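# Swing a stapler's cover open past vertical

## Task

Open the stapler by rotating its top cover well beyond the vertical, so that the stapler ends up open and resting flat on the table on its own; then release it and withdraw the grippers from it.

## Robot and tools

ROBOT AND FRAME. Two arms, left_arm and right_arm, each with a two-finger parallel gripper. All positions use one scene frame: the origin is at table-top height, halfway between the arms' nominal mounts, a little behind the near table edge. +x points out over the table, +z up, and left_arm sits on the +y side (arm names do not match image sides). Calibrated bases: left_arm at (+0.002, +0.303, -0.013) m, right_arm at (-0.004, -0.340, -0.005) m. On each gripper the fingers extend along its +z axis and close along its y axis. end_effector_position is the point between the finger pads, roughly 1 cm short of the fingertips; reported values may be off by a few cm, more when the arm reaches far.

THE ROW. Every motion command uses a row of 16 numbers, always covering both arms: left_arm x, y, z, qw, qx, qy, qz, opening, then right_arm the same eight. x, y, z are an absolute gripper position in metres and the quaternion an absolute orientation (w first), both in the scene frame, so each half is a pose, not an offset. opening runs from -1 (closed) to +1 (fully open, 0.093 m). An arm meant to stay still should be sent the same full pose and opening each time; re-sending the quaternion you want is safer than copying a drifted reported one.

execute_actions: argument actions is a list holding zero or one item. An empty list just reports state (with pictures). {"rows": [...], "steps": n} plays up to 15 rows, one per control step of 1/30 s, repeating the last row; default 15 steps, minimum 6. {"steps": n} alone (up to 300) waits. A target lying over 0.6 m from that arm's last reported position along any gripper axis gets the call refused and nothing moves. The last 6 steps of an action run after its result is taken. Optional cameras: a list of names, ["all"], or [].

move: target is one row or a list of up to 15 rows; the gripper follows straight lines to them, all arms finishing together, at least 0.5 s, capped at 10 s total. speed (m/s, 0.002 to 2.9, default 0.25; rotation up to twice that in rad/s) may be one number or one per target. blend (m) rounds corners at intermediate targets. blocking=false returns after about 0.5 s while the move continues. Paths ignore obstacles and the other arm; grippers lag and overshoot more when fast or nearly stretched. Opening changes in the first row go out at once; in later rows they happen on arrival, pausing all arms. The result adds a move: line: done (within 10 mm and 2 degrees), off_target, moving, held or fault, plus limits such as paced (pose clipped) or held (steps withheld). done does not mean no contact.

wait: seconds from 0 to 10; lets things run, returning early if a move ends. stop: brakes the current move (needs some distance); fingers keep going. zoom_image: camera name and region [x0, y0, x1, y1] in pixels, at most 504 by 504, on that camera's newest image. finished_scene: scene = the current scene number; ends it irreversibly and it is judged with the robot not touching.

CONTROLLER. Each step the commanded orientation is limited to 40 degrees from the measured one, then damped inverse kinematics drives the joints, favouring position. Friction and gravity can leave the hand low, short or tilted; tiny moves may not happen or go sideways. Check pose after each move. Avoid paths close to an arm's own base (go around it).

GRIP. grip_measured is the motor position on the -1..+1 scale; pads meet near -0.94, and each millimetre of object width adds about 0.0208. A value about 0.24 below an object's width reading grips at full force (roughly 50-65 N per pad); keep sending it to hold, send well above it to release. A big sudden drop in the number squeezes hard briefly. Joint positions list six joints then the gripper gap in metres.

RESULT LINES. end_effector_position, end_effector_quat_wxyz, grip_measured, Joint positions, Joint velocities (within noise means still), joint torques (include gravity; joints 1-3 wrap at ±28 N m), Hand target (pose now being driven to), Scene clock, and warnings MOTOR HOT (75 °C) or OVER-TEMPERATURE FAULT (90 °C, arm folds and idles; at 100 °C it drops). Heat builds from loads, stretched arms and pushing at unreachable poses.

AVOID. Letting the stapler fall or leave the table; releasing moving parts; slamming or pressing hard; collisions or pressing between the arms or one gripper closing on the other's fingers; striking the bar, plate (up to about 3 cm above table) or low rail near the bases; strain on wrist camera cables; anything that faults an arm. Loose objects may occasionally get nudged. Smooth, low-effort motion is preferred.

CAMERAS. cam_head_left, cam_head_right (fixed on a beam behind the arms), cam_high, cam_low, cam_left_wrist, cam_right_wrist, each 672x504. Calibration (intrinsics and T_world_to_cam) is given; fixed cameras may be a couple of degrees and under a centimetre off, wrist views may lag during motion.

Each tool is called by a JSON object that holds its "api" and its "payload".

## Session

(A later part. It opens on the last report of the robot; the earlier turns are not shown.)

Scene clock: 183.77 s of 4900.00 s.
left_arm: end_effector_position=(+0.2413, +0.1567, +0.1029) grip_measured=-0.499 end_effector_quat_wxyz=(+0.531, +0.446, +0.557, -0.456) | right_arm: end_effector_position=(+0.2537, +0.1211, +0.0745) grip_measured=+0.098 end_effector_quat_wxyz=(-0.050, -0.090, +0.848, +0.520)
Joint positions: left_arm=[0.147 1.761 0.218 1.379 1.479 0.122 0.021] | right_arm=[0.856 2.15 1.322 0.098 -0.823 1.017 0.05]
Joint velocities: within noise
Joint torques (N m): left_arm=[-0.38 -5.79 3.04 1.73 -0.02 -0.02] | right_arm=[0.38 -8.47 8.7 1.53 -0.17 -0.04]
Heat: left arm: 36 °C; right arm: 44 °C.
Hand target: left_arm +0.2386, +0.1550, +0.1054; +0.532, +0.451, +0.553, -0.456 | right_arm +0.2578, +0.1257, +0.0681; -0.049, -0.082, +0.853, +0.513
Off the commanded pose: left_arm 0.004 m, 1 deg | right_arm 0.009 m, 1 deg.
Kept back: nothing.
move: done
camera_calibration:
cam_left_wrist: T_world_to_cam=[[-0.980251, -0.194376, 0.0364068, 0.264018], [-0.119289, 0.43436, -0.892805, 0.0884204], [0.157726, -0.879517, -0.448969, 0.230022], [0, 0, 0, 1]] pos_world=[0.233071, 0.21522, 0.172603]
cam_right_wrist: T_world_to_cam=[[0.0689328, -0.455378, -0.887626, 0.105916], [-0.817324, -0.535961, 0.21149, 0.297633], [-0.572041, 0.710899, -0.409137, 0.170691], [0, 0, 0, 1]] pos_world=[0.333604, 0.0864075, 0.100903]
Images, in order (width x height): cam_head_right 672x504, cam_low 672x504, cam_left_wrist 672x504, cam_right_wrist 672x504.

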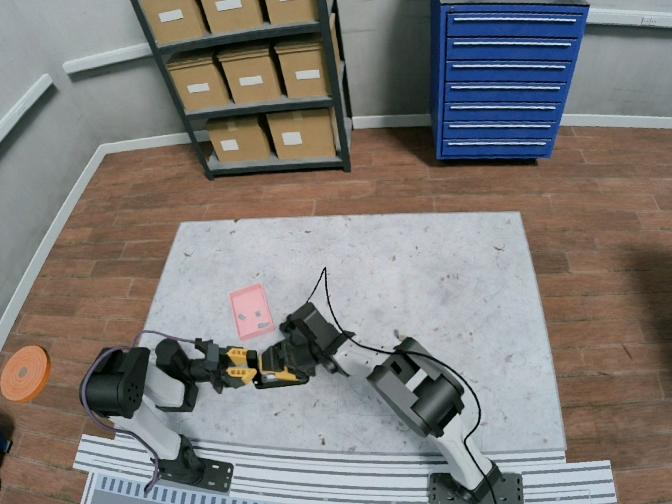

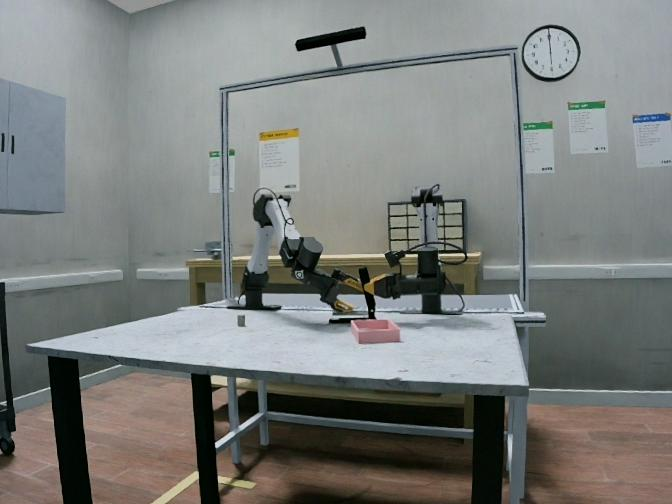

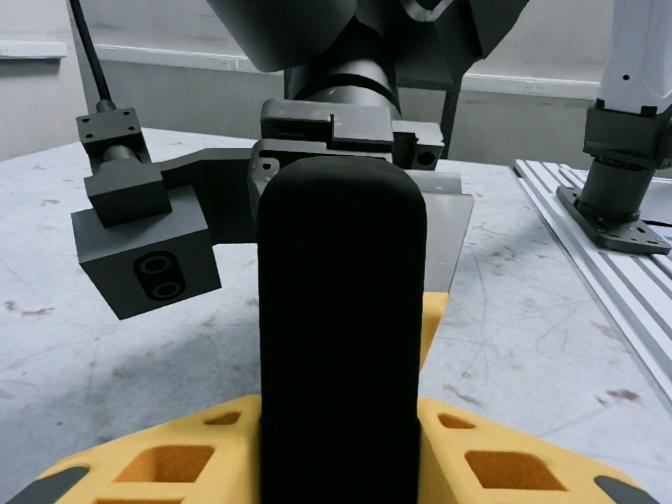

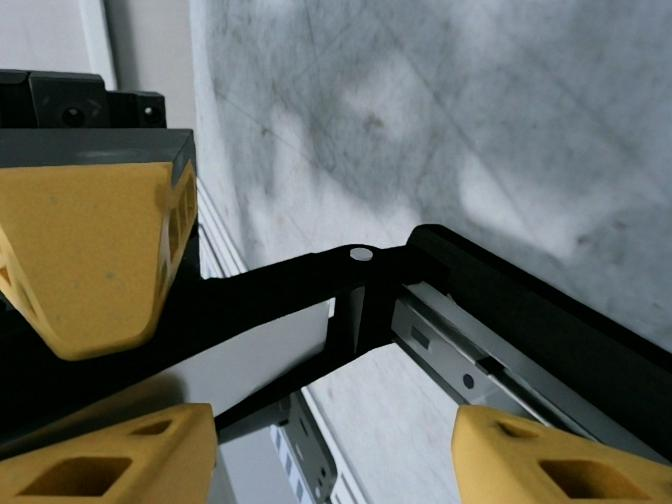

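{"api": "move", "payload": {"target": [[0.2413,0.1567,0.103,0.531,0.446,0.557,-0.456,-0.3,0.258,0.126,0.068,-0.0492,-0.0818,0.8531,0.5129,0.1],[0.2413,0.1567,0.103,0.531,0.446,0.557,-0.456,0.3,0.258,0.126,0.068,-0.0492,-0.0818,0.8531,0.5129,0.1]], "speed": 0.03, "cameras": ["cam_left_wrist","cam_low","cam_right_wrist","cam_head_right"]}}

{"api": "zoom_image", "payload": {"camera": "cam_low", "region": [280, 250, 380, 335]}}

{"api": "zoom_image", "payload": {"camera": "cam_head_right", "region": [200, 320, 340, 410]}}

Scene clock: 186.17 s of 4900.00 s.
left_arm: end_effector_position=(+0.2413, +0.1567, +0.1029) grip_measured=+0.298 end_effector_quat_wxyz=(+0.531, +0.446, +0.557, -0.456) | right_arm: end_effector_position=(+0.2537, +0.1209, +0.0740) grip_measured=+0.098 end_effector_quat_wxyz=(-0.051, -0.088, +0.849, +0.518)
Joint positions: left_arm=[0.147 1.761 0.218 1.379 1.479 0.121 0.059] | right_arm=[0.856 2.15 1.322 0.095 -0.822 1.018 0.05]
Joint velocities: within noise
Joint torques (N m): left_arm=[0.25 -4.62 3.62 1.69 -0.05 0] | right_arm=[0.24 -8.59 8.66 1.57 -0.18 -0.03]
Heat: left arm: 36 °C; right arm: 44 °C.
Hand target: left_arm +0.2413, +0.1567, +0.1030; +0.531, +0.446, +0.557, -0.456 | right_arm +0.2578, +0.1257, +0.0681; -0.049, -0.082, +0.853, +0.513
Off the commanded pose: left_arm 0.000 m, 0 deg | right_arm 0.009 m, 1 deg.
Kept back: nothing.
move: done
camera_calibration:
cam_left_wrist: T_world_to_cam=[[-0.980245, -0.194336, 0.0367747, 0.263945], [-0.119598, 0.434318, -0.892784, 0.0884977], [0.157529, -0.879546, -0.448981, 0.230076], [0, 0, 0, 1]] pos_world=[0.233071, 0.21522, 0.172603]
cam_right_wrist: T_world_to_cam=[[0.0662937, -0.458038, -0.886457, 0.106323], [-0.817854, -0.533874, 0.214693, 0.297249], [-0.571594, 0.71076, -0.410001, 0.170651], [0, 0, 0, 1]] pos_world=[0.333601, 0.0861012, 0.1004]
Images, in order (width x height): cam_head_right 672x504, cam_low 672x504, cam_left_wrist 672x504, cam_right_wrist 672x504.

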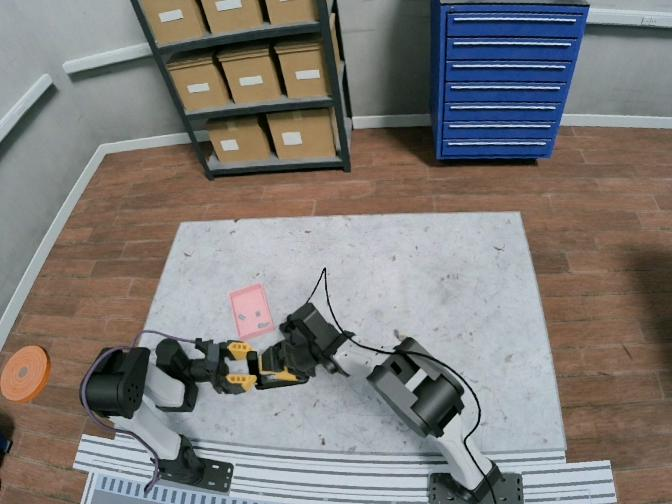

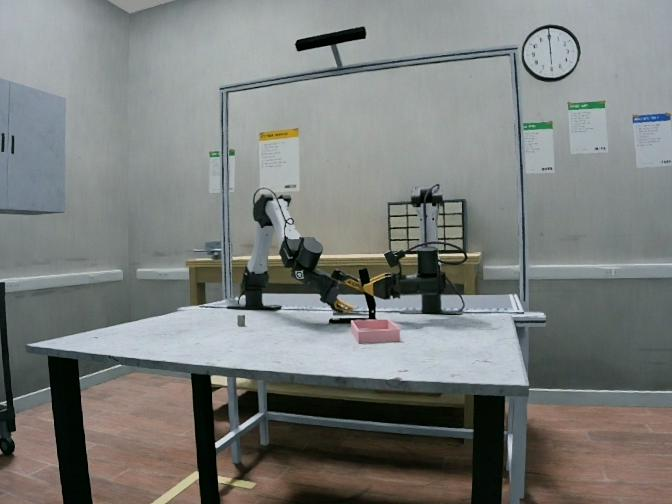

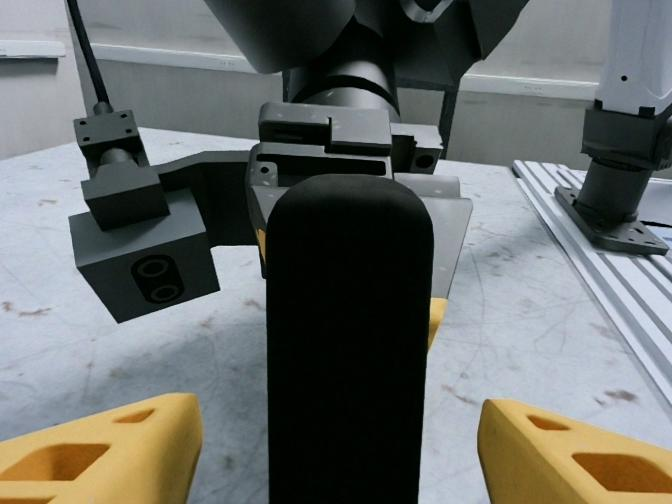

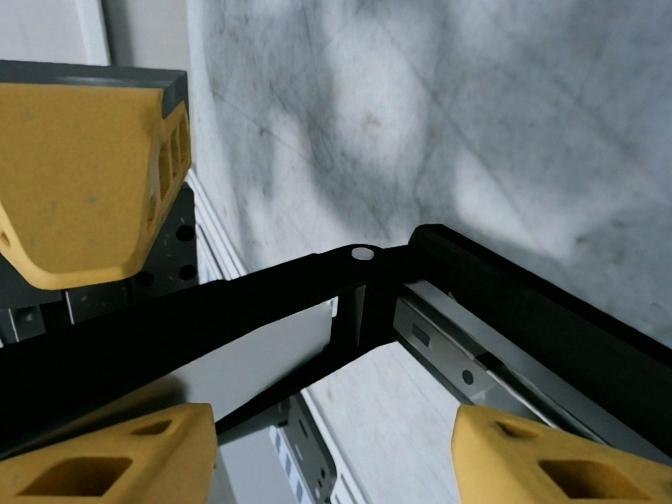

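Scaled by 5.040.

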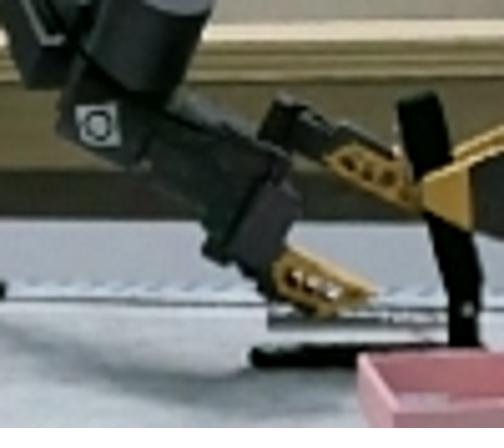

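Scaled by 3.600.

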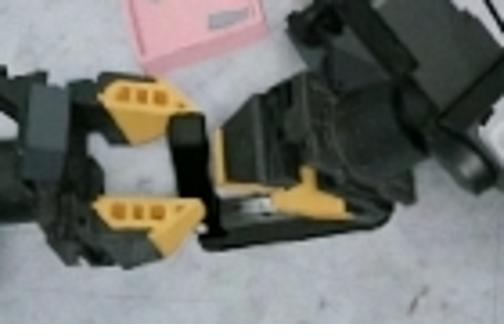

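{"api": "move", "payload": {"target": [[0.2360,0.185,0.105,0.531,0.446,0.557,-0.456,1,0.258,0.126,0.068,-0.0492,-0.0818,0.8531,0.5129,0.1]], "speed": 0.05, "cameras": ["cam_left_wrist","cam_low","cam_head_right"]}}

{"api": "zoom_image", "payload": {"camera": "cam_low", "region": [280, 250, 380, 335]}}

Scene clock: 187.47 s of 4900.00 s.
left_arm: end_effector_position=(+0.2403, +0.1840, +0.1033) grip_measured=+1.000 end_effector_quat_wxyz=(+0.546, +0.422, +0.571, -0.445) | right_arm: end_effector_position=(+0.2537, +0.1209, +0.0740) grip_measured=+0.098 end_effector_quat_wxyz=(-0.051, -0.088, +0.849, +0.518)
Joint positions: left_arm=[0.275 1.743 0.19 1.368 1.544 0.131 0.093] | right_arm=[0.856 2.15 1.322 0.095 -0.822 1.018 0.05]
Joint velocities: within noise
Joint torques (N m): left_arm=[0.81 -5.5 2.5 1.62 0.12 0.1] | right_arm=[0.35 -8.54 8.76 1.57 -0.17 -0.03]
Heat: left arm: 36 °C; right arm: 44 °C.
Hand target: left_arm +0.2363, +0.1842, +0.1048; +0.548, +0.428, +0.566, -0.444 | right_arm +0.2578, +0.1257, +0.0681; -0.049, -0.082, +0.853, +0.513
Off the commanded pose: left_arm 0.005 m, 4 deg | right_arm 0.009 m, 1 deg.
joint sent to its limit (left arm) — joint 5 (wrist yaw), upper limit.
Kept back: nothing.
move: off_target (left_arm)
camera_calibration:
cam_left_wrist: T_world_to_cam=[[-0.965255, -0.25666, 0.0490861, 0.274905], [-0.155652, 0.41384, -0.896944, 0.0897618], [0.209896, -0.87342, -0.43941, 0.239757], [0, 0, 0, 1]] pos_world=[0.229001, 0.242818, 0.172369]
Images, in order (width x height): cam_head_right 672x504, cam_low 672x504, cam_left_wrist 672x504.

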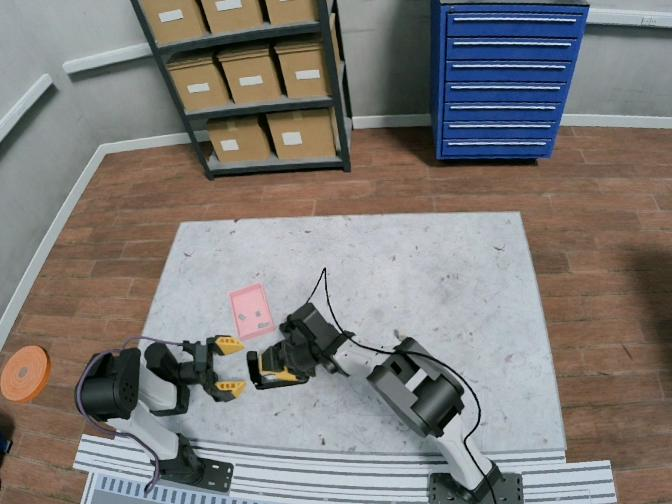

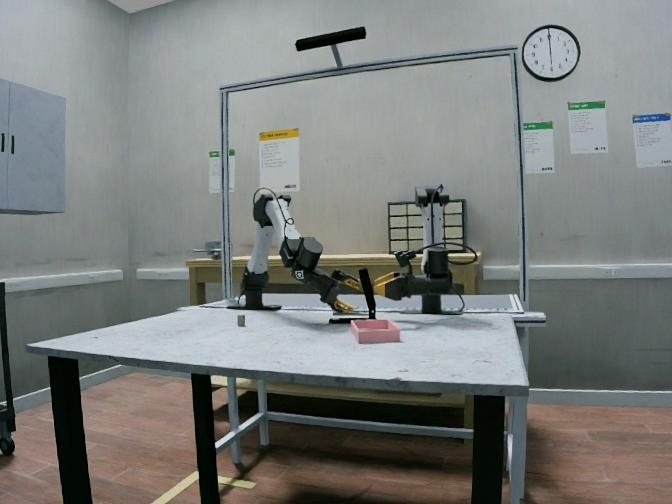

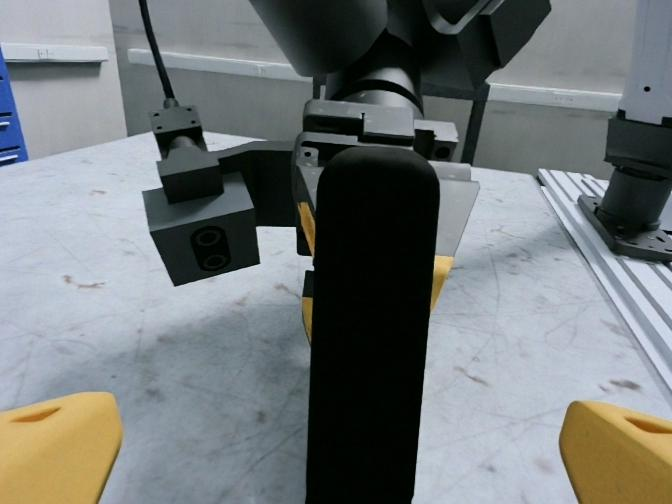

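Scaled by 5.040.

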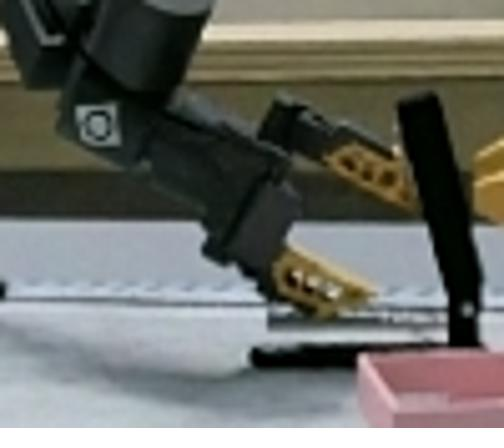

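{"api": "move", "payload": {"target": [[0.2300,0.215,0.14,0.60,0.29,0.68,-0.30,1,0.258,0.126,0.068,-0.0492,-0.0818,0.8531,0.5129,0.1],[0.28,0.30,0.18,0.664,-0.061,0.744,0.045,0.5,0.258,0.126,0.068,-0.0492,-0.0818,0.8531,0.5129,0.1]], "speed": 0.15, "blend": 0.02, "cameras": ["cam_low","cam_head_right"]}}

{"api": "zoom_image", "payload": {"camera": "cam_low", "region": [280, 250, 380, 335]}}

Scene clock: 193.83 s of 4900.00 s.
left_arm: end_effector_position=(+0.2762, +0.2995, +0.1606) grip_measured=+0.502 end_effector_quat_wxyz=(+0.647, -0.051, +0.760, +0.048) | right_arm: end_effector_position=(+0.2537, +0.1209, +0.0740) grip_measured=+0.098 end_effector_quat_wxyz=(-0.051, -0.088, +0.849, +0.518)
Joint positions: left_arm=[-0.175 0.518 0.153 0.186 -0.361 -0.061 0.069] | right_arm=[0.856 2.15 1.322 0.095 -0.822 1.018 0.05]
Joint velocities: within noise
Joint torques (N m): left_arm=[-0.23 0.69 12.31 2.78 -0.43 -0.07] | right_arm=[0.29 -8.55 8.75 1.55 -0.19 -0.02]
Heat: left arm: 37 °C; right arm: 44 °C.
Hand target: left_arm +0.2788, +0.3000, +0.1798; +0.664, -0.061, +0.744, +0.045 | right_arm +0.2578, +0.1257, +0.0681; -0.049, -0.082, +0.853, +0.513
Off the commanded pose: left_arm 0.020 m, 3 deg | right_arm 0.009 m, 1 deg.
Kept back: nothing.
move: off_target (left_arm); target 2's new opening was sent with left_arm's hand 0.020 m and 3 deg from that target
Images, in order (width x height): cam_head_right 672x504, cam_low 672x504.

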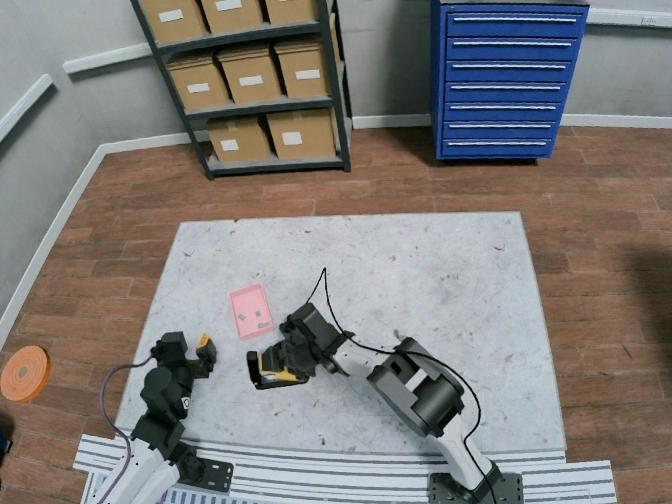

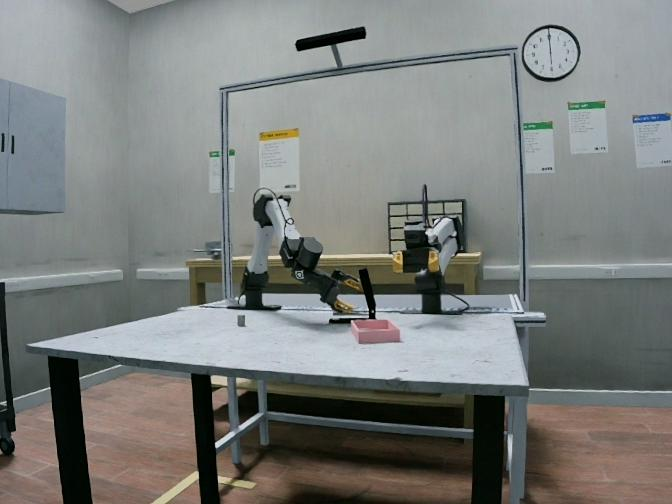

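Scaled by 5.040.

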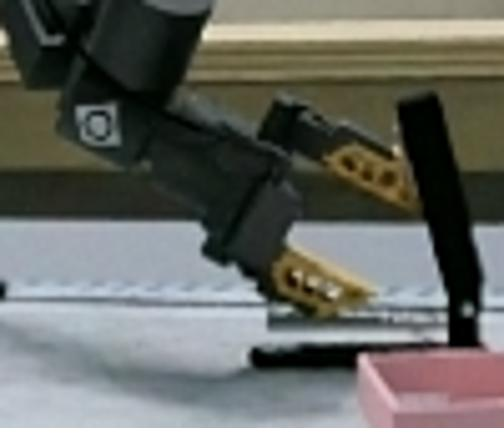

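{"api": "execute_actions", "payload": {"actions": [{"rows":[[0.28,0.30,0.18,0.664,-0.061,0.744,0.045,0.5,0.258,0.1263,0.0685,-0.0492,-0.0818,0.8531,0.5129,0.12],[0.28,0.30,0.18,0.664,-0.061,0.744,0.045,0.5,0.258,0.127,0.0695,-0.0492,-0.0818,0.8531,0.5129,0.16],[0.28,0.30,0.18,0.664,-0.061,0.744,0.045,0.5,0.258,0.1275,0.0705,-0.0492,-0.0818,0.8531,0.5129,0.2],[0.28,0.30,0.18,0.664,-0.061,0.744,0.045,0.5,0.258,0.128,0.0715,-0.0492,-0.0818,0.8531,0.5129,0.24],[0.28,0.30,0.18,0.664,-0.061,0.744,0.045,0.5,0.2575,0.1285,0.0725,-0.0492,-0.0818,0.8531,0.5129,0.28],[0.28,0.30,0.18,0.664,-0.061,0.744,0.045,0.5,0.2575,0.129,0.0735,-0.0492,-0.0818,0.8531,0.5129,0.32],[0.28,0.30,0.18,0.664,-0.061,0.744,0.045,0.5,0.2575,0.1295,0.0745,-0.0492,-0.0818,0.8531,0.5129,0.36],[0.28,0.30,0.18,0.664,-0.061,0.744,0.045,0.5,0.2575,0.13,0.0755,-0.0492,-0.0818,0.8531,0.5129,0.4],[0.28,0.30,0.18,0.664,-0.061,0.744,0.045,0.5,0.257,0.1305,0.0765,-0.0492,-0.0818,0.8531,0.5129,0.44],[0.28,0.30,0.18,0.664,-0.061,0.744,0.045,0.5,0.257,0.131,0.0775,-0.0492,-0.0818,0.8531,0.5129,0.48]],"steps":15}]}}

{"api": "wait", "payload": {"seconds": 0.5, "cameras": ["cam_low","cam_right_wrist","cam_head_right"]}}

{"api": "zoom_image", "payload": {"camera": "cam_low", "region": [280, 250, 380, 335]}}

Scene clock: 195.17 s of 4900.00 s.
left_arm: end_effector_position=(+0.2763, +0.2996, +0.1606) grip_measured=+0.502 end_effector_quat_wxyz=(+0.647, -0.051, +0.760, +0.048) | right_arm: end_effector_position=(+0.2532, +0.1248, +0.0790) grip_measured=+0.414 end_effector_quat_wxyz=(-0.053, -0.088, +0.848, +0.519)
Joint positions: left_arm=[-0.175 0.518 0.153 0.186 -0.362 -0.061 0.069] | right_arm=[0.862 2.15 1.343 0.079 -0.822 1.028 0.065]
Joint velocities: left_arm=[within noise] | right_arm=[0.022 0.002 0.1 -0.095 0.007 -0.007 0.055]
Joint torques (N m): left_arm=[-0.21 0.68 12.29 2.76 -0.43 -0.07] | right_arm=[0.21 -9.28 8.72 1.59 -0.11 -0.08]
Heat: left arm: 38 °C; right arm: 44 °C.
Steps of this call (1-31: nothing new was sent; 32-40: this action's first 9). Readings (end_effector_position of left_arm | right_arm):
32: (+0.2763, +0.2996, +0.1607) | (+0.2537, +0.1208, +0.0739)
33: (+0.2763, +0.2996, +0.1607) | (+0.2537, +0.1209, +0.0740)
35: (+0.2763, +0.2996, +0.1607) | (+0.2533, +0.1222, +0.0753)
39: (+0.2763, +0.2996, +0.1606) | (+0.2531, +0.1244, +0.0783)
40: the state above

Scene clock: 195.87 s of 4900.00 s.
left_arm: end_effector_position=(+0.2763, +0.2996, +0.1607) grip_measured=+0.502 end_effector_quat_wxyz=(+0.647, -0.051, +0.759, +0.048) | right_arm: end_effector_position=(+0.2528, +0.1264, +0.0807) grip_measured=+0.478 end_effector_quat_wxyz=(-0.054, -0.088, +0.848, +0.519)
Joint positions: left_arm=[-0.175 0.518 0.153 0.187 -0.362 -0.061 0.069] | right_arm=[0.864 2.15 1.351 0.071 -0.821 1.031 0.068]
Joint velocities: within noise
Joint torques (N m): left_arm=[-0.24 0.69 12.29 2.75 -0.43 -0.07] | right_arm=[0.36 -9.28 8.69 1.51 -0.14 -0.07]
Heat: left arm: 38 °C; right arm: 44 °C.
Hand target: left_arm +0.2789, +0.3000, +0.1798; +0.664, -0.061, +0.744, +0.045 | right_arm +0.2568, +0.1308, +0.0776; -0.049, -0.082, +0.853, +0.513
Off the commanded pose: left_arm 0.020 m, 3 deg | right_arm 0.007 m, 1 deg.
Steps of this call (1-6: your previous action's last 6; 7-21: nothing new was sent). Readings (end_effector_position of left_arm | right_arm):
1: (+0.2763, +0.2996, +0.1606) | (+0.2530, +0.1255, +0.0797)
2: (+0.2763, +0.2996, +0.1606) | (+0.2530, +0.1261, +0.0805)
4: (+0.2763, +0.2996, +0.1606) | (+0.2529, +0.1263, +0.0807)
8: (+0.2763, +0.2996, +0.1606) | (+0.2528, +0.1264, +0.0808)
21: the state above
camera_calibration:
cam_right_wrist: T_world_to_cam=[[0.0613199, -0.457072, -0.887313, 0.116119], [-0.815075, -0.536043, 0.219799, 0.2972], [-0.576102, 0.709748, -0.405418, 0.169892], [0, 0, 0, 1]] pos_world=[0.332995, 0.0918067, 0.106587]
Images, in order (width x height): cam_head_right 672x504, cam_low 672x504, cam_right_wrist 672x504.

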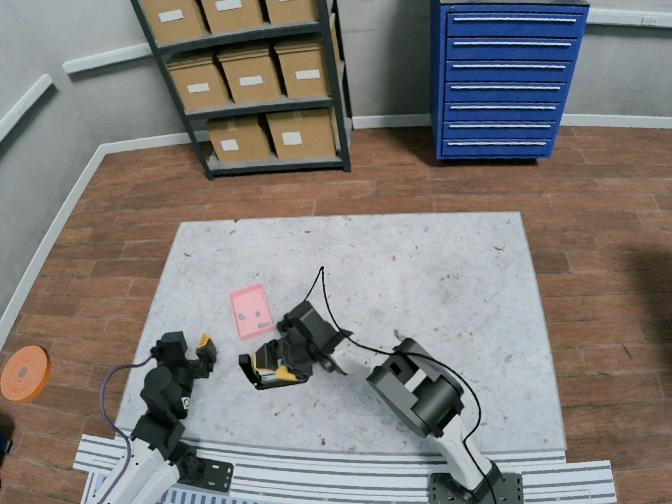

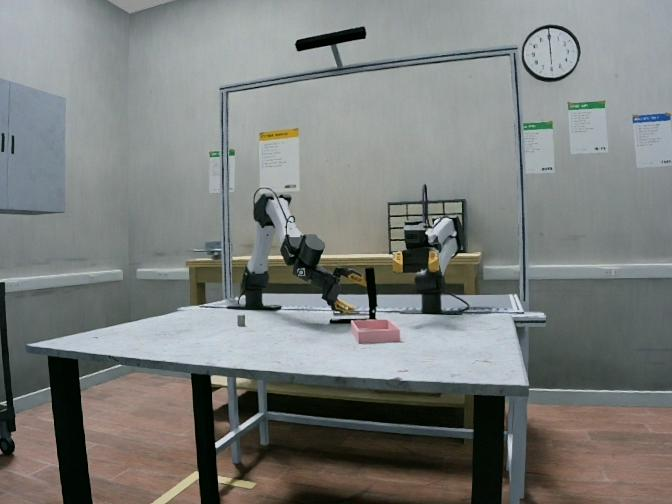

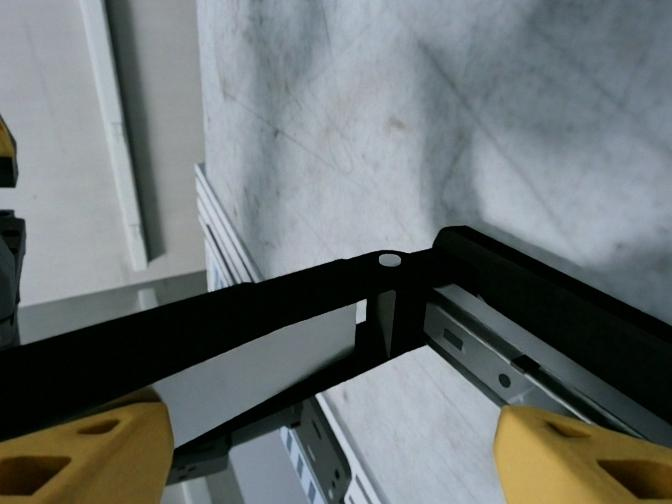

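Scaled by 5.040.

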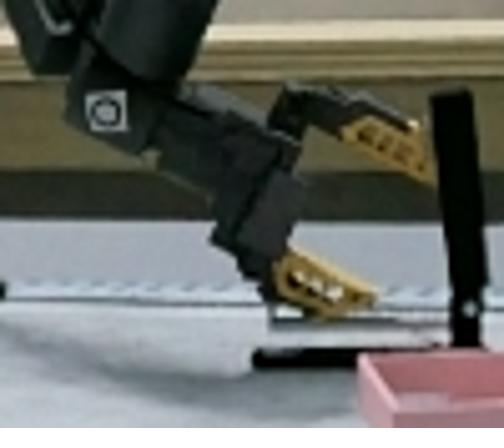

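{"api": "execute_actions", "payload": {"actions": [{"rows":[[0.28,0.30,0.18,0.664,-0.061,0.744,0.045,0.5,0.257,0.132,0.0785,-0.0492,-0.0818,0.8531,0.5129,0.52],[0.28,0.30,0.18,0.664,-0.061,0.744,0.045,0.5,0.257,0.133,0.0795,-0.0492,-0.0818,0.8531,0.5129,0.56],[0.28,0.30,0.18,0.664,-0.061,0.744,0.045,0.5,0.257,0.134,0.0805,-0.0492,-0.0818,0.8531,0.5129,0.6],[0.28,0.30,0.18,0.664,-0.061,0.744,0.045,0.5,0.2565,0.135,0.0815,-0.0492,-0.0818,0.8531,0.5129,0.64],[0.28,0.30,0.18,0.664,-0.061,0.744,0.045,0.5,0.2565,0.136,0.0825,-0.0492,-0.0818,0.8531,0.5129,0.68],[0.28,0.30,0.18,0.664,-0.061,0.744,0.045,0.5,0.2565,0.137,0.0835,-0.0492,-0.0818,0.8531,0.5129,0.72],[0.28,0.30,0.18,0.664,-0.061,0.744,0.045,0.5,0.256,0.138,0.0845,-0.0492,-0.0818,0.8531,0.5129,0.76],[0.28,0.30,0.18,0.664,-0.061,0.744,0.045,0.5,0.256,0.139,0.0855,-0.0492,-0.0818,0.8531,0.5129,0.8],[0.28,0.30,0.18,0.664,-0.061,0.744,0.045,0.5,0.256,0.140,0.0865,-0.0492,-0.0818,0.8531,0.5129,0.84],[0.28,0.30,0.18,0.664,-0.061,0.744,0.045,0.5,0.2555,0.141,0.0875,-0.0492,-0.0818,0.8531,0.5129,0.88]],"steps":15}]}}

{"api": "wait", "payload": {"seconds": 0.5, "cameras": ["cam_low","cam_right_wrist","cam_head_right"]}}

{"api": "zoom_image", "payload": {"camera": "cam_low", "region": [280, 250, 380, 335]}}

Scene clock: 196.90 s of 4900.00 s.
left_arm: end_effector_position=(+0.2763, +0.2996, +0.1607) grip_measured=+0.502 end_effector_quat_wxyz=(+0.647, -0.051, +0.759, +0.048) | right_arm: end_effector_position=(+0.2515, +0.1326, +0.0882) grip_measured=+0.817 end_effector_quat_wxyz=(-0.056, -0.088, +0.848, +0.520)
Joint positions: left_arm=[-0.175 0.518 0.153 0.187 -0.362 -0.061 0.069] | right_arm=[0.875 2.15 1.382 0.047 -0.818 1.041 0.084]
Joint velocities: left_arm=[within noise] | right_arm=[0.051 0.012 0.139 -0.154 -0.022 0.081 0.048]
Joint torques (N m): left_arm=[-0.23 0.66 12.29 2.76 -0.43 -0.07] | right_arm=[0.53 -9.29 8.87 1.71 -0.09 -0.02]
Heat: left arm: 38 °C; right arm: 44 °C.
Steps of this call (1-22: nothing new was sent; 23-31: this action's first 9). Readings (end_effector_position of left_arm | right_arm):
23: (+0.2763, +0.2996, +0.1607) | (+0.2529, +0.1265, +0.0810)
24: (+0.2763, +0.2996, +0.1607) | (+0.2530, +0.1270, +0.0817)
26: (+0.2763, +0.2996, +0.1607) | (+0.2524, +0.1287, +0.0836)
30: (+0.2763, +0.2996, +0.1607) | (+0.2513, +0.1321, +0.0874)
31: the state above

Scene clock: 197.60 s of 4900.00 s.
left_arm: end_effector_position=(+0.2763, +0.2996, +0.1607) grip_measured=+0.502 end_effector_quat_wxyz=(+0.647, -0.051, +0.759, +0.048) | right_arm: end_effector_position=(+0.2517, +0.1350, +0.0898) grip_measured=+0.878 end_effector_quat_wxyz=(-0.054, -0.087, +0.850, +0.517)
Joint positions: left_arm=[-0.175 0.518 0.153 0.187 -0.362 -0.061 0.069] | right_arm=[0.88 2.15 1.395 0.034 -0.806 1.044 0.087]
Joint velocities: within noise
Joint torques (N m): left_arm=[-0.21 0.7 12.3 2.76 -0.43 -0.08] | right_arm=[0.43 -9.25 9.13 1.55 -0.13 -0.05]
Heat: left arm: 39 °C; right arm: 44 °C.
Hand target: left_arm +0.2788, +0.3000, +0.1798; +0.664, -0.061, +0.744, +0.045 | right_arm +0.2553, +0.1407, +0.0876; -0.049, -0.082, +0.853, +0.513
Off the commanded pose: left_arm 0.020 m, 3 deg | right_arm 0.007 m, 1 deg.
Steps of this call (1-6: your previous action's last 6; 7-21: nothing new was sent). Readings (end_effector_position of left_arm | right_arm):
1: (+0.2763, +0.2996, +0.1607) | (+0.2516, +0.1336, +0.0892)
2: (+0.2763, +0.2996, +0.1607) | (+0.2517, +0.1342, +0.0897)
4: (+0.2763, +0.2996, +0.1607) | (+0.2514, +0.1349, +0.0898)
8: (+0.2763, +0.2996, +0.1607) | (+0.2516, +0.1350, +0.0898)
21: the state above
camera_calibration:
cam_right_wrist: T_world_to_cam=[[0.0607435, -0.461392, -0.885115, 0.128655], [-0.816141, -0.533474, 0.222079, 0.298637], [-0.574651, 0.708888, -0.408966, 0.166849], [0, 0, 0, 1]] pos_world=[0.331795, 0.100398, 0.115789]
Images, in order (width x height): cam_head_right 672x504, cam_low 672x504, cam_right_wrist 672x504.

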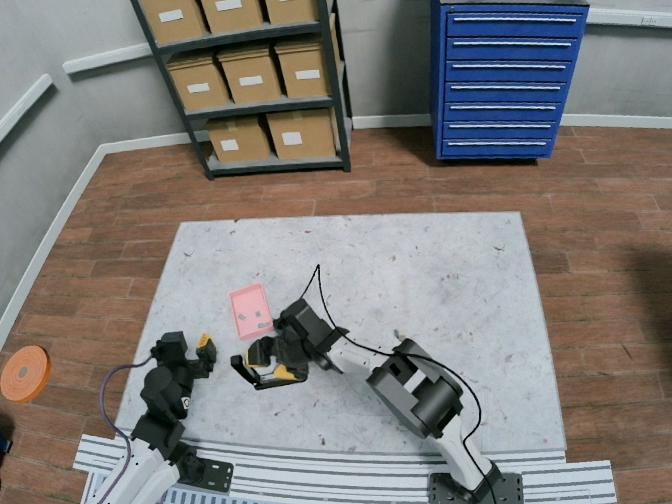

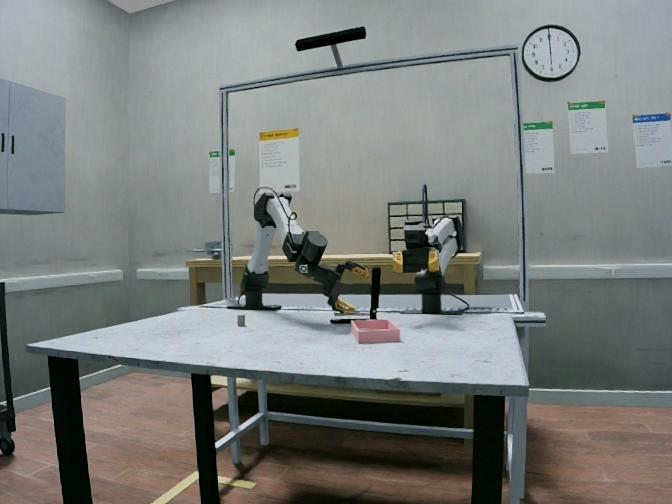

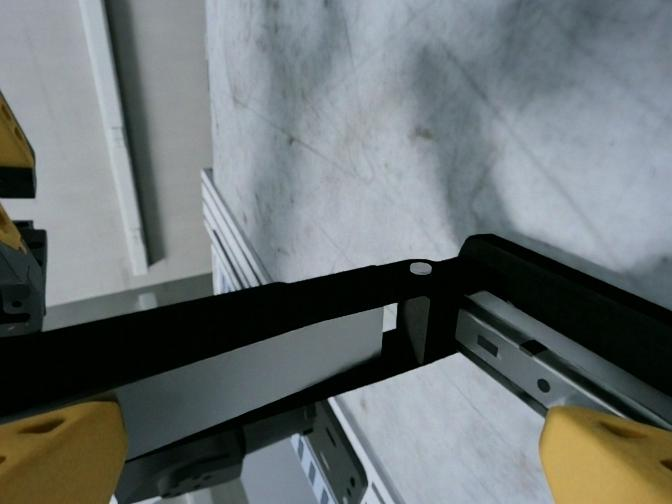

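Scaled by 5.040.

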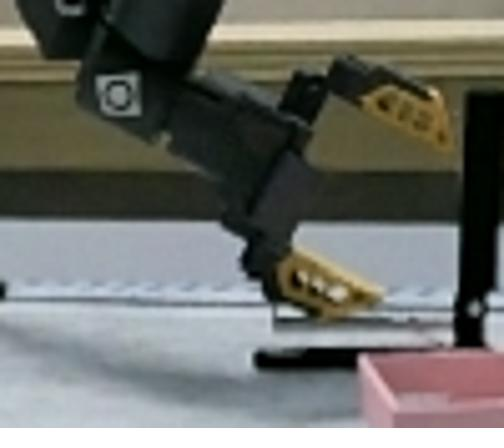

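{"api": "move", "payload": {"target": [[0.28,0.30,0.18,0.664,-0.061,0.744,0.045,0.5,0.252,0.160,0.090,-0.0492,-0.0818,0.8531,0.5129,0.9]], "speed": 0.03, "cameras": ["cam_low","cam_right_wrist","cam_head_right","cam_high"]}}

{"api": "zoom_image", "payload": {"camera": "cam_low", "region": [290, 250, 390, 335]}}

{"api": "zoom_image", "payload": {"camera": "cam_head_right", "region": [200, 320, 340, 410]}}

Scene clock: 198.93 s of 4900.00 s.
left_arm: end_effector_position=(+0.2763, +0.2996, +0.1608) grip_measured=+0.502 end_effector_quat_wxyz=(+0.647, -0.051, +0.759, +0.048) | right_arm: end_effector_position=(+0.2478, +0.1527, +0.0909) grip_measured=+0.898 end_effector_quat_wxyz=(-0.053, -0.085, +0.853, +0.513)
Joint positions: left_arm=[-0.175 0.518 0.153 0.187 -0.362 -0.061 0.069] | right_arm=[0.914 2.182 1.457 0.015 -0.773 1.072 0.088]
Joint velocities: within noise
Joint torques (N m): left_arm=[-0.21 0.68 12.29 2.75 -0.44 -0.08] | right_arm=[0.4 -9.09 9.58 1.66 -0.25 0]
Heat: left arm: 39 °C; right arm: 44 °C.
Hand target: left_arm +0.2789, +0.3000, +0.1798; +0.664, -0.061, +0.744, +0.045 | right_arm +0.2517, +0.1597, +0.0901; -0.049, -0.082, +0.853, +0.513
Off the commanded pose: left_arm 0.020 m, 3 deg | right_arm 0.009 m, 1 deg.
Kept back: nothing.
move: off_target (left_arm)
camera_calibration:
cam_right_wrist: T_world_to_cam=[[0.0584052, -0.471183, -0.8801, 0.139673], [-0.818231, -0.52766, 0.228196, 0.303698], [-0.571915, 0.706797, -0.416354, 0.152917], [0, 0, 0, 1]] pos_world=[0.327793, 0.11798, 0.117292]
Images, in order (width x height): cam_head_right 672x504, cam_high 672x504, cam_low 672x504, cam_right_wrist 672x504.

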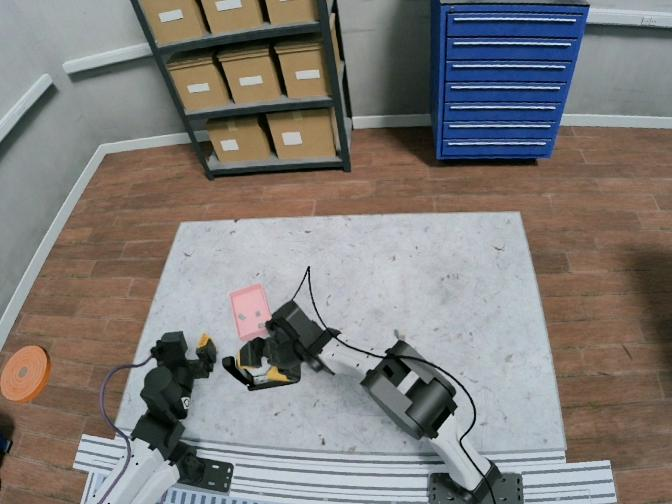

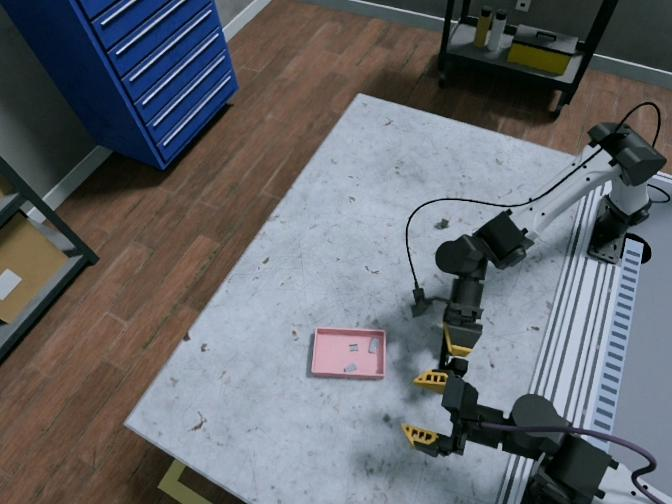

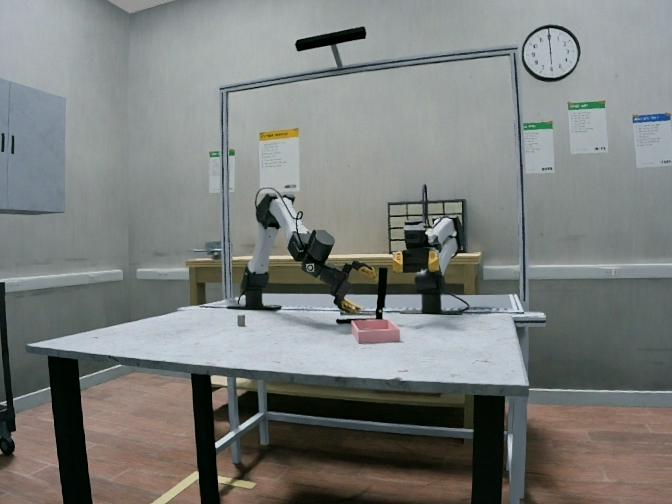

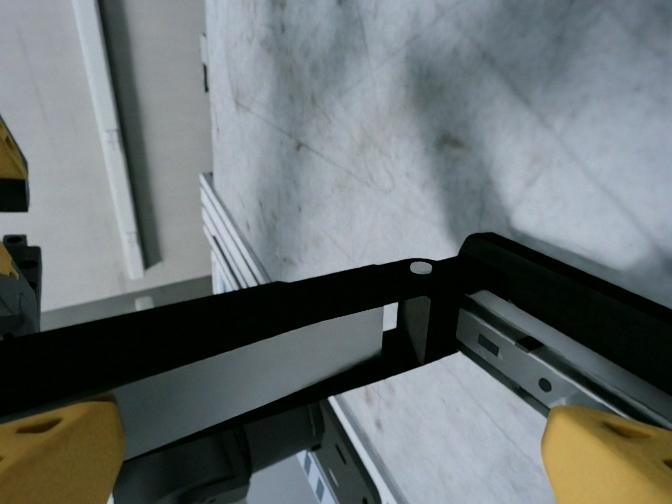

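Scaled by 5.040.

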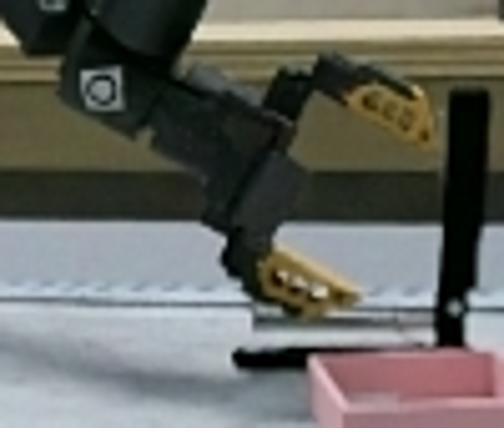

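Scaled by 3.600.

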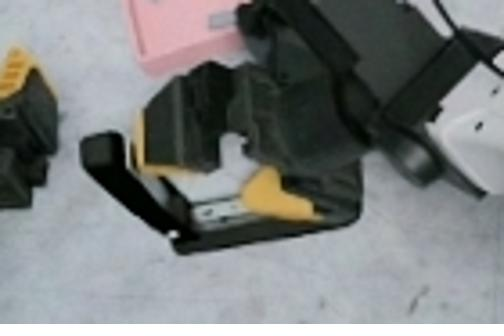

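{"api": "move", "payload": {"target": [[0.28,0.30,0.18,0.664,-0.061,0.744,0.045,0.5,0.252,0.160,0.104,-0.0492,-0.0818,0.8531,0.5129,0.9],[0.28,0.30,0.18,0.664,-0.061,0.744,0.045,0.5,0.2485,0.178,0.103,-0.0492,-0.0818,0.8531,0.5129,0.9]], "speed": 0.03, "cameras": ["cam_low","cam_right_wrist","cam_head_right","cam_high"]}}

{"api": "zoom_image", "payload": {"camera": "cam_low", "region": [290, 250, 390, 335]}}

{"api": "zoom_image", "payload": {"camera": "cam_head_right", "region": [200, 320, 340, 410]}}

Scene clock: 200.77 s of 4900.00 s.
left_arm: end_effector_position=(+0.2760, +0.3019, +0.1610) grip_measured=+0.502 end_effector_quat_wxyz=(+0.647, -0.055, +0.759, +0.053) | right_arm: end_effector_position=(+0.2434, +0.1707, +0.1058) grip_measured=+0.899 end_effector_quat_wxyz=(-0.055, -0.088, +0.851, +0.515)
Joint positions: left_arm=[-0.175 0.518 0.153 0.187 -0.376 -0.061 0.069] | right_arm=[0.944 2.198 1.542 -0.033 -0.758 1.095 0.088]
Joint velocities: within noise
Joint torques (N m): left_arm=[-0.21 0.65 12.27 2.74 -0.26 -0.07] | right_arm=[0.58 -9.28 9.65 1.66 -0.13 0.04]
Heat: left arm: 40 °C; right arm: 45 °C.
Hand target: left_arm +0.2788, +0.3001, +0.1798; +0.664, -0.061, +0.744, +0.045 | right_arm +0.2482, +0.1776, +0.1030; -0.049, -0.082, +0.853, +0.513
Off the commanded pose: left_arm 0.020 m, 3 deg | right_arm 0.009 m, 1 deg.
Kept back: nothing.
move: off_target (left_arm)
camera_calibration:
cam_right_wrist: T_world_to_cam=[[0.0621368, -0.466053, -0.882572, 0.159953], [-0.814357, -0.534918, 0.225136, 0.306769], [-0.577029, 0.704739, -0.412771, 0.14508], [0, 0, 0, 1]] pos_world=[0.323596, 0.136399, 0.13199]
Images, in order (width x height): cam_head_right 672x504, cam_high 672x504, cam_low 672x504, cam_right_wrist 672x504.

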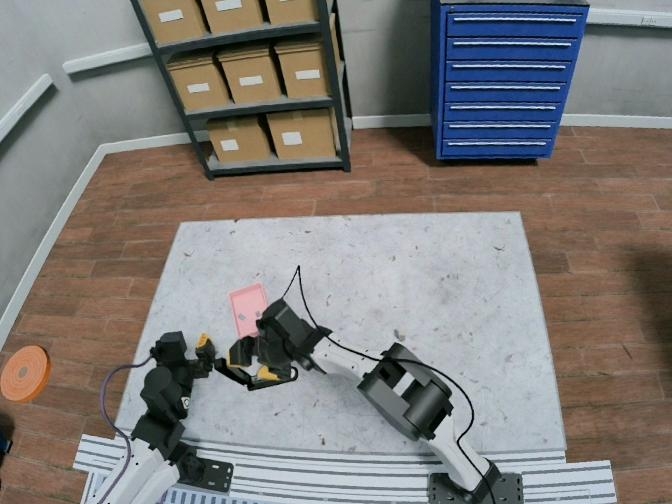

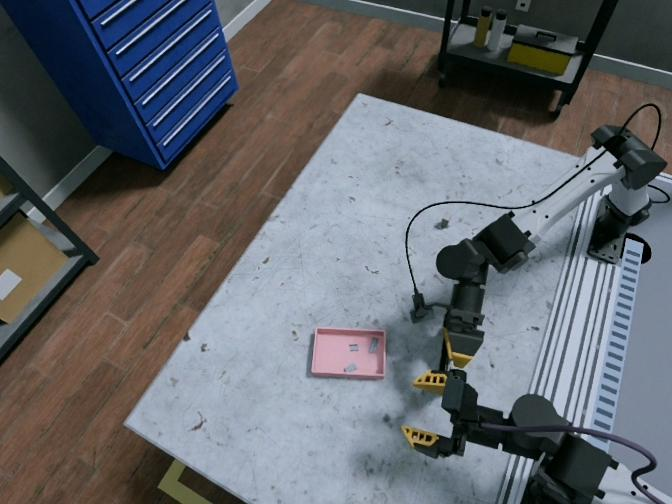

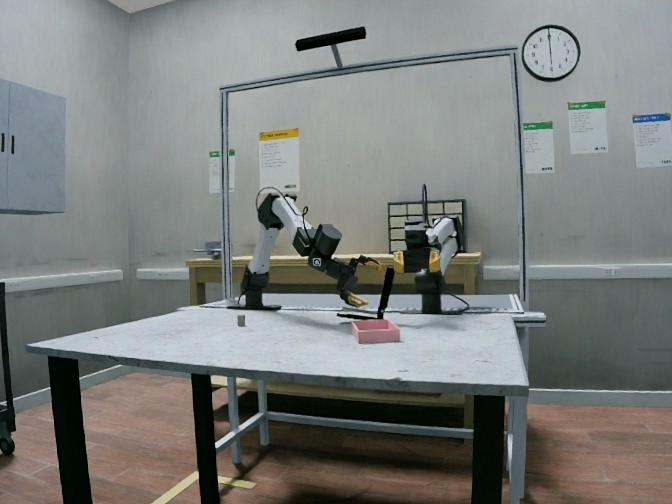

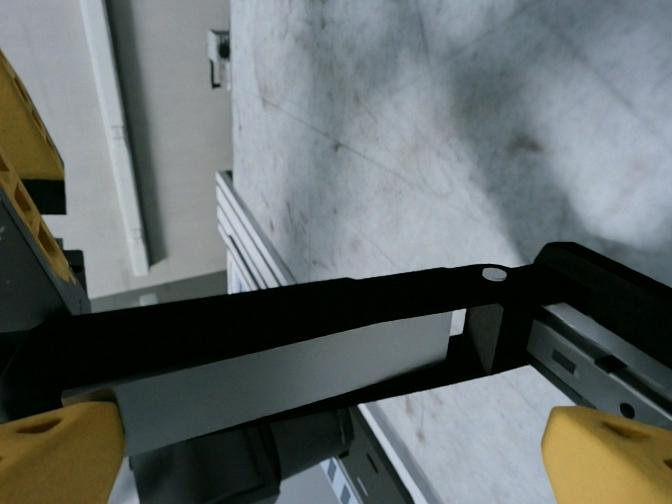

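Scaled by 5.040.

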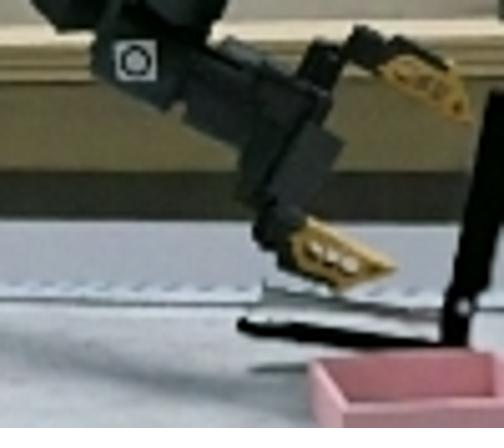

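Scaled by 3.600.

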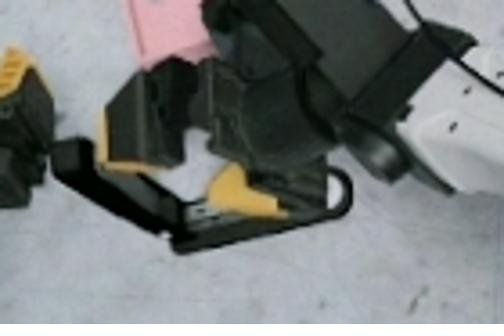

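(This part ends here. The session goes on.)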